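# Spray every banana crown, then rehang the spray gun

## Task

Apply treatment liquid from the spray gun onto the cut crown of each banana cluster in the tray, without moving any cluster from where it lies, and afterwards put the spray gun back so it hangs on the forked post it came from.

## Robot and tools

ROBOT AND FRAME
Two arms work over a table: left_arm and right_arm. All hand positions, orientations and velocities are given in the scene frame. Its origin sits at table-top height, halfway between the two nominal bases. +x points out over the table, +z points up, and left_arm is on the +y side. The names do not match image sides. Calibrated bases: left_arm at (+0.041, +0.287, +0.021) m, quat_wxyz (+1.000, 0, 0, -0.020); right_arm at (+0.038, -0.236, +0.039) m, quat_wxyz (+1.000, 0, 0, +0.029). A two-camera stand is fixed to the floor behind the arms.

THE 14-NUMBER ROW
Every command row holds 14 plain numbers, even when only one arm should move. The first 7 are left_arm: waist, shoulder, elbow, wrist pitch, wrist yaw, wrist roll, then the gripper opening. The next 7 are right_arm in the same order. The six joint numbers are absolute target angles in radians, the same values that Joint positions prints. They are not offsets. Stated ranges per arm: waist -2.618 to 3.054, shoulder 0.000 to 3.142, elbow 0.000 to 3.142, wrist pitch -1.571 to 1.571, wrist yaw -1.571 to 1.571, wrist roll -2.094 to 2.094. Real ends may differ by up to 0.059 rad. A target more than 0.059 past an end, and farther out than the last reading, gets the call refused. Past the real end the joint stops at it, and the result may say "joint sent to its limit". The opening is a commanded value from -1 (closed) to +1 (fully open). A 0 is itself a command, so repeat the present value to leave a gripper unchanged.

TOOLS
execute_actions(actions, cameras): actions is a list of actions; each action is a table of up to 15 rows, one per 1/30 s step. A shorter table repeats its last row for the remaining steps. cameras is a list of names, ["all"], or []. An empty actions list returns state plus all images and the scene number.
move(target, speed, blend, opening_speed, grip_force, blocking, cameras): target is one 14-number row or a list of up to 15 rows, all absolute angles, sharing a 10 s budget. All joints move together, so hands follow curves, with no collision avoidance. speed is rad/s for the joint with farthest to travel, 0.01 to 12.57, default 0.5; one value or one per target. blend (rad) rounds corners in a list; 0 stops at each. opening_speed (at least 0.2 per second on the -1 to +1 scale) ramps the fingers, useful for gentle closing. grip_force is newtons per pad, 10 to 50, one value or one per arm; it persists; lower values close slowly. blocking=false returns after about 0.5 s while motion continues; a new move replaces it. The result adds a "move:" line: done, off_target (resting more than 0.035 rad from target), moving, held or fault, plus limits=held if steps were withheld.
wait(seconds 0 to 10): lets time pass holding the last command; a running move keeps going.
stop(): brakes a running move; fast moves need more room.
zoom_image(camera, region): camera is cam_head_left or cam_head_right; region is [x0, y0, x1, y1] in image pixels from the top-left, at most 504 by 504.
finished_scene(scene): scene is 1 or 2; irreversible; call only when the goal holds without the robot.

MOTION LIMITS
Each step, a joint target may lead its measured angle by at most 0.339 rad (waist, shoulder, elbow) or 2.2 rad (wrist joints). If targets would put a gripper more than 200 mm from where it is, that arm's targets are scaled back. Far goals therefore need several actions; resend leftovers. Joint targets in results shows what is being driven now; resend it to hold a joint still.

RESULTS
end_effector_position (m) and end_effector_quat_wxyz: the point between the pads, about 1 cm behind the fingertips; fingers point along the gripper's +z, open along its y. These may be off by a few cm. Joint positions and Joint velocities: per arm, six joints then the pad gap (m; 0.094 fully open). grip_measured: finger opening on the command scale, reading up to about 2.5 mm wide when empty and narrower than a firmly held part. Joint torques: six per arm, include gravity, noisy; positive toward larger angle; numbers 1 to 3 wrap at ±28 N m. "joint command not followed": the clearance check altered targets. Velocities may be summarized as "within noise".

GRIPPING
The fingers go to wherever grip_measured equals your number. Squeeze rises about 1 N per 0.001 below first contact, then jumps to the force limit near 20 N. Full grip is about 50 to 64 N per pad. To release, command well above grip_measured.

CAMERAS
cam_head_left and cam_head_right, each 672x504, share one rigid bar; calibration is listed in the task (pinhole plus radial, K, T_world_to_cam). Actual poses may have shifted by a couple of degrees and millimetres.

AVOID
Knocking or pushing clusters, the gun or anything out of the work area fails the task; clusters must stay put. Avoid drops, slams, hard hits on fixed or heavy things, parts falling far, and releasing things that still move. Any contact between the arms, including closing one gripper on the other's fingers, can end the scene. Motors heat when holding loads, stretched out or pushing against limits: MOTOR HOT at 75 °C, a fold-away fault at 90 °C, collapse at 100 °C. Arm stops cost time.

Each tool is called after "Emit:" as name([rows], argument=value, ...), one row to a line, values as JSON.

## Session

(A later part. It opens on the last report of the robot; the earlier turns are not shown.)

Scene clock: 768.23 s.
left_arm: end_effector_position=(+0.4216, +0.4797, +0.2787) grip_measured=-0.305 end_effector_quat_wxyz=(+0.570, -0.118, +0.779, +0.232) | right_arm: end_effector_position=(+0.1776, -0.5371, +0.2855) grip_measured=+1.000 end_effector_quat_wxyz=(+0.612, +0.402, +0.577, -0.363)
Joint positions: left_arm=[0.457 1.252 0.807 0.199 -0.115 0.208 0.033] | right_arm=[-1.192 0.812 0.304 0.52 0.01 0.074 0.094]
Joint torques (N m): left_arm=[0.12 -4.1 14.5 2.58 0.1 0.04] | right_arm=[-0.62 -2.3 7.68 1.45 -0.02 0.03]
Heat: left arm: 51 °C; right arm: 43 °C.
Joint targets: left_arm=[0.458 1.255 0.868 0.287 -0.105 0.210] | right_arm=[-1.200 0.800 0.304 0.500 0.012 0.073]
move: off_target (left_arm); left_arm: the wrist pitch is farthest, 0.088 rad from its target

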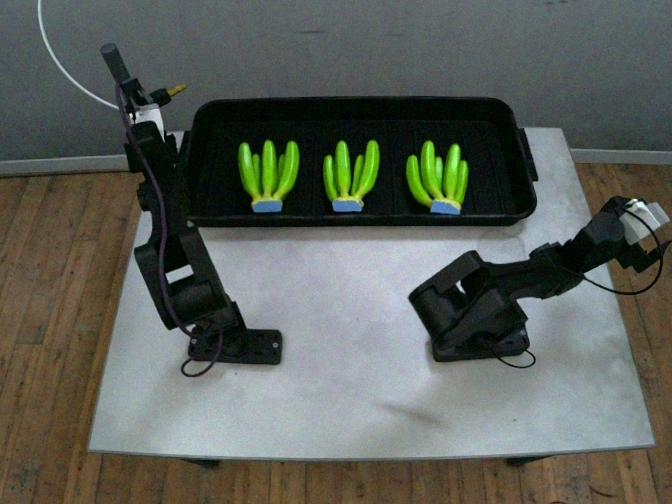

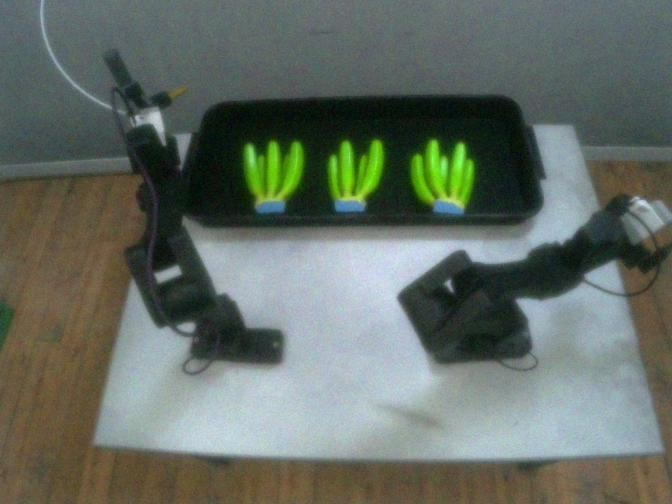

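Emit:
move([
  [0.458,1.275,0.855,0.275,-0.11,0.208,-1,-1.2,0.8,0.304,0.5,0.012,0.073,1],
  [0.458,1.275,0.855,0.275,-0.11,0.208,0.1,-1.2,0.8,0.304,0.5,0.012,0.073,1],
], speed=0.15, opening_speed=0.4, cameras=["all"])

Emit:
zoom_image(camera="cam_head_left", region=[110, 60, 200, 150])

Scene clock: 778.87 s.
left_arm: end_effector_position=(+0.4237, +0.4806, +0.2765) grip_measured=+0.099 end_effector_quat_wxyz=(+0.570, -0.117, +0.780, +0.233) | right_arm: end_effector_position=(+0.1776, -0.5371, +0.2855) grip_measured=+1.000 end_effector_quat_wxyz=(+0.612, +0.402, +0.577, -0.363)
Joint positions: left_arm=[0.457 1.263 0.807 0.209 -0.115 0.21 0.052] | right_arm=[-1.192 0.812 0.304 0.52 0.01 0.074 0.094]
Joint torques (N m): left_arm=[0.12 -3.63 13.19 2.34 0.06 0.01] | right_arm=[-0.54 -2.4 7.57 1.41 -0.04 -0.02]
Heat: left arm: 53 °C; right arm: 43 °C.
Joint targets: left_arm=[0.458 1.275 0.855 0.275 -0.110 0.208] | right_arm=[-1.200 0.800 0.304 0.500 0.012 0.073]
move: off_target (left_arm); target 2's new numbers were sent with left_arm's wrist pitch 0.071 rad from that target; left_arm: the wrist pitch is farthest, 0.066 rad from its target

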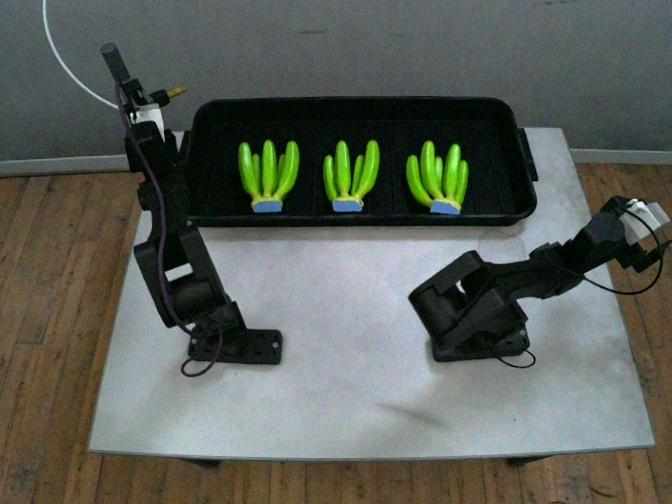

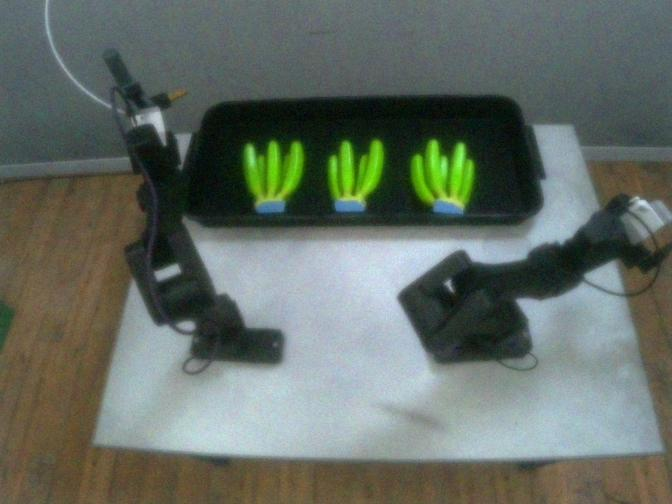

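Scaled by 5.600 from the camera's 672x504 image, which has a finer 960x720 frame.

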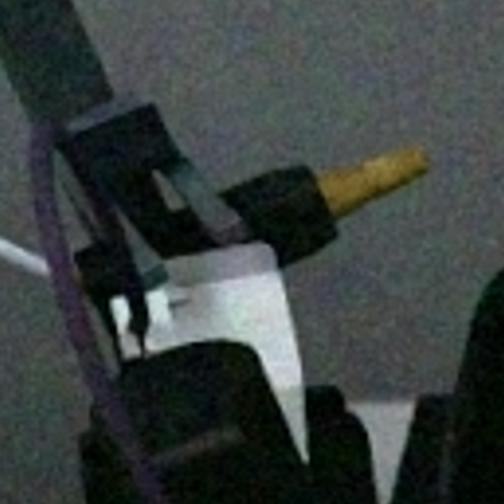

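Emit:
move([
  [0.458,1.275,0.855,0.275,-0.11,0.208,1,-1.2,0.8,0.304,0.5,0.012,0.073,1],
  [0.445,1.13,0.73,0.25,-0.11,0.21,1,-1.2,0.8,0.304,0.5,0.012,0.073,1],
  [0.42,0.85,0.62,0.16,-0.14,0.18,1,-1.2,0.8,0.304,0.5,0.012,0.073,1],
  [0.3,0.5,0.45,0.3,-0.1,0.0,1,-1.2,0.8,0.304,0.5,0.012,0.073,1],
], speed=0.25, blend=[0,0.02,0.02,0], opening_speed=0.6, cameras=["all"])

Emit:
zoom_image(camera="cam_head_left", region=[80, 40, 220, 180])

Scene clock: 794.43 s.
left_arm: end_effector_position=(+0.3055, +0.3812, +0.3757) grip_measured=+0.998 end_effector_quat_wxyz=(+0.771, -0.124, +0.608, +0.141) | right_arm: end_effector_position=(+0.1776, -0.5371, +0.2855) grip_measured=+1.000 end_effector_quat_wxyz=(+0.612, +0.402, +0.577, -0.363)
Joint positions: left_arm=[0.307 0.511 0.466 0.278 -0.111 0.006 0.094] | right_arm=[-1.192 0.812 0.304 0.52 0.01 0.074 0.094]
Joint torques (N m): left_arm=[-0.68 0.1 6.74 1.84 0.17 -0.02] | right_arm=[-0.83 -2.37 7.64 1.47 -0.02 -0.02]
Heat: left arm: 51 °C; right arm: 43 °C.
Joint targets: left_arm=[0.300 0.500 0.450 0.300 -0.100 0.000] | right_arm=[-1.200 0.800 0.304 0.500 0.012 0.073]
move: done

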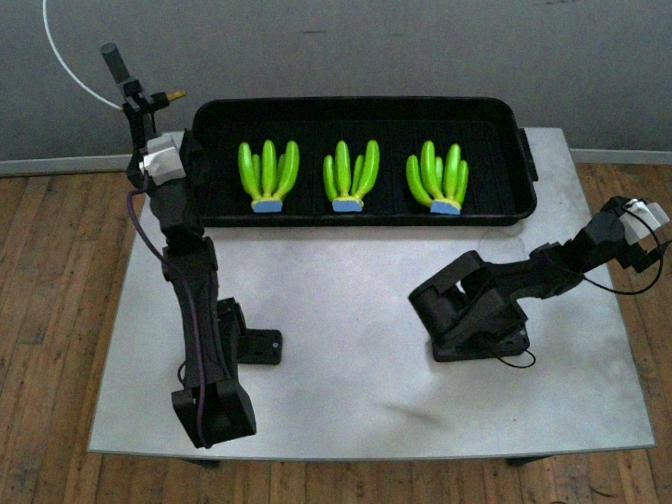

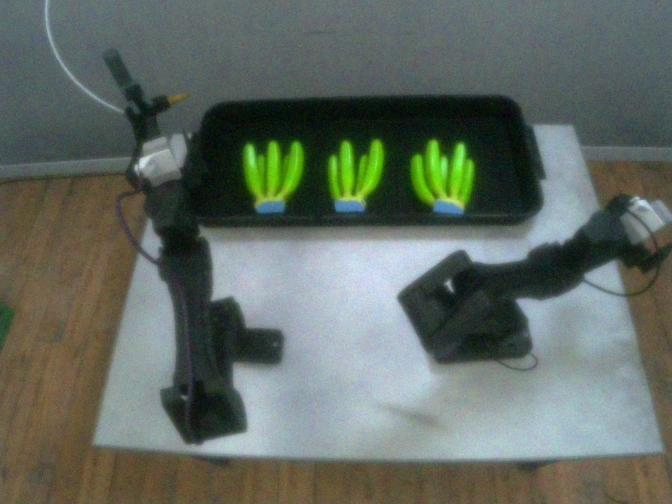

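Scaled by 3.600 from the camera's 672x504 image, which has a finer 960x720 frame.

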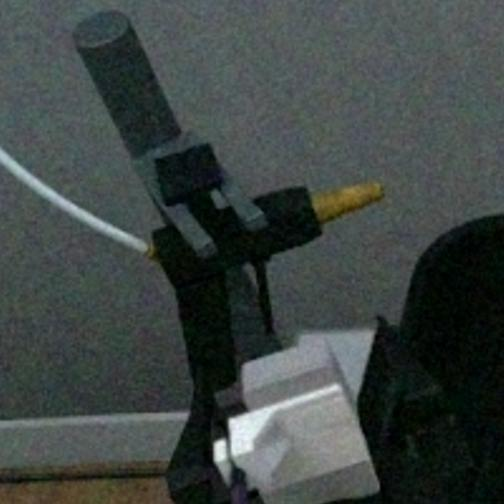

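Hung like the start.

Emit:
finished_scene(scene=1)

The scene is finished: the task was done.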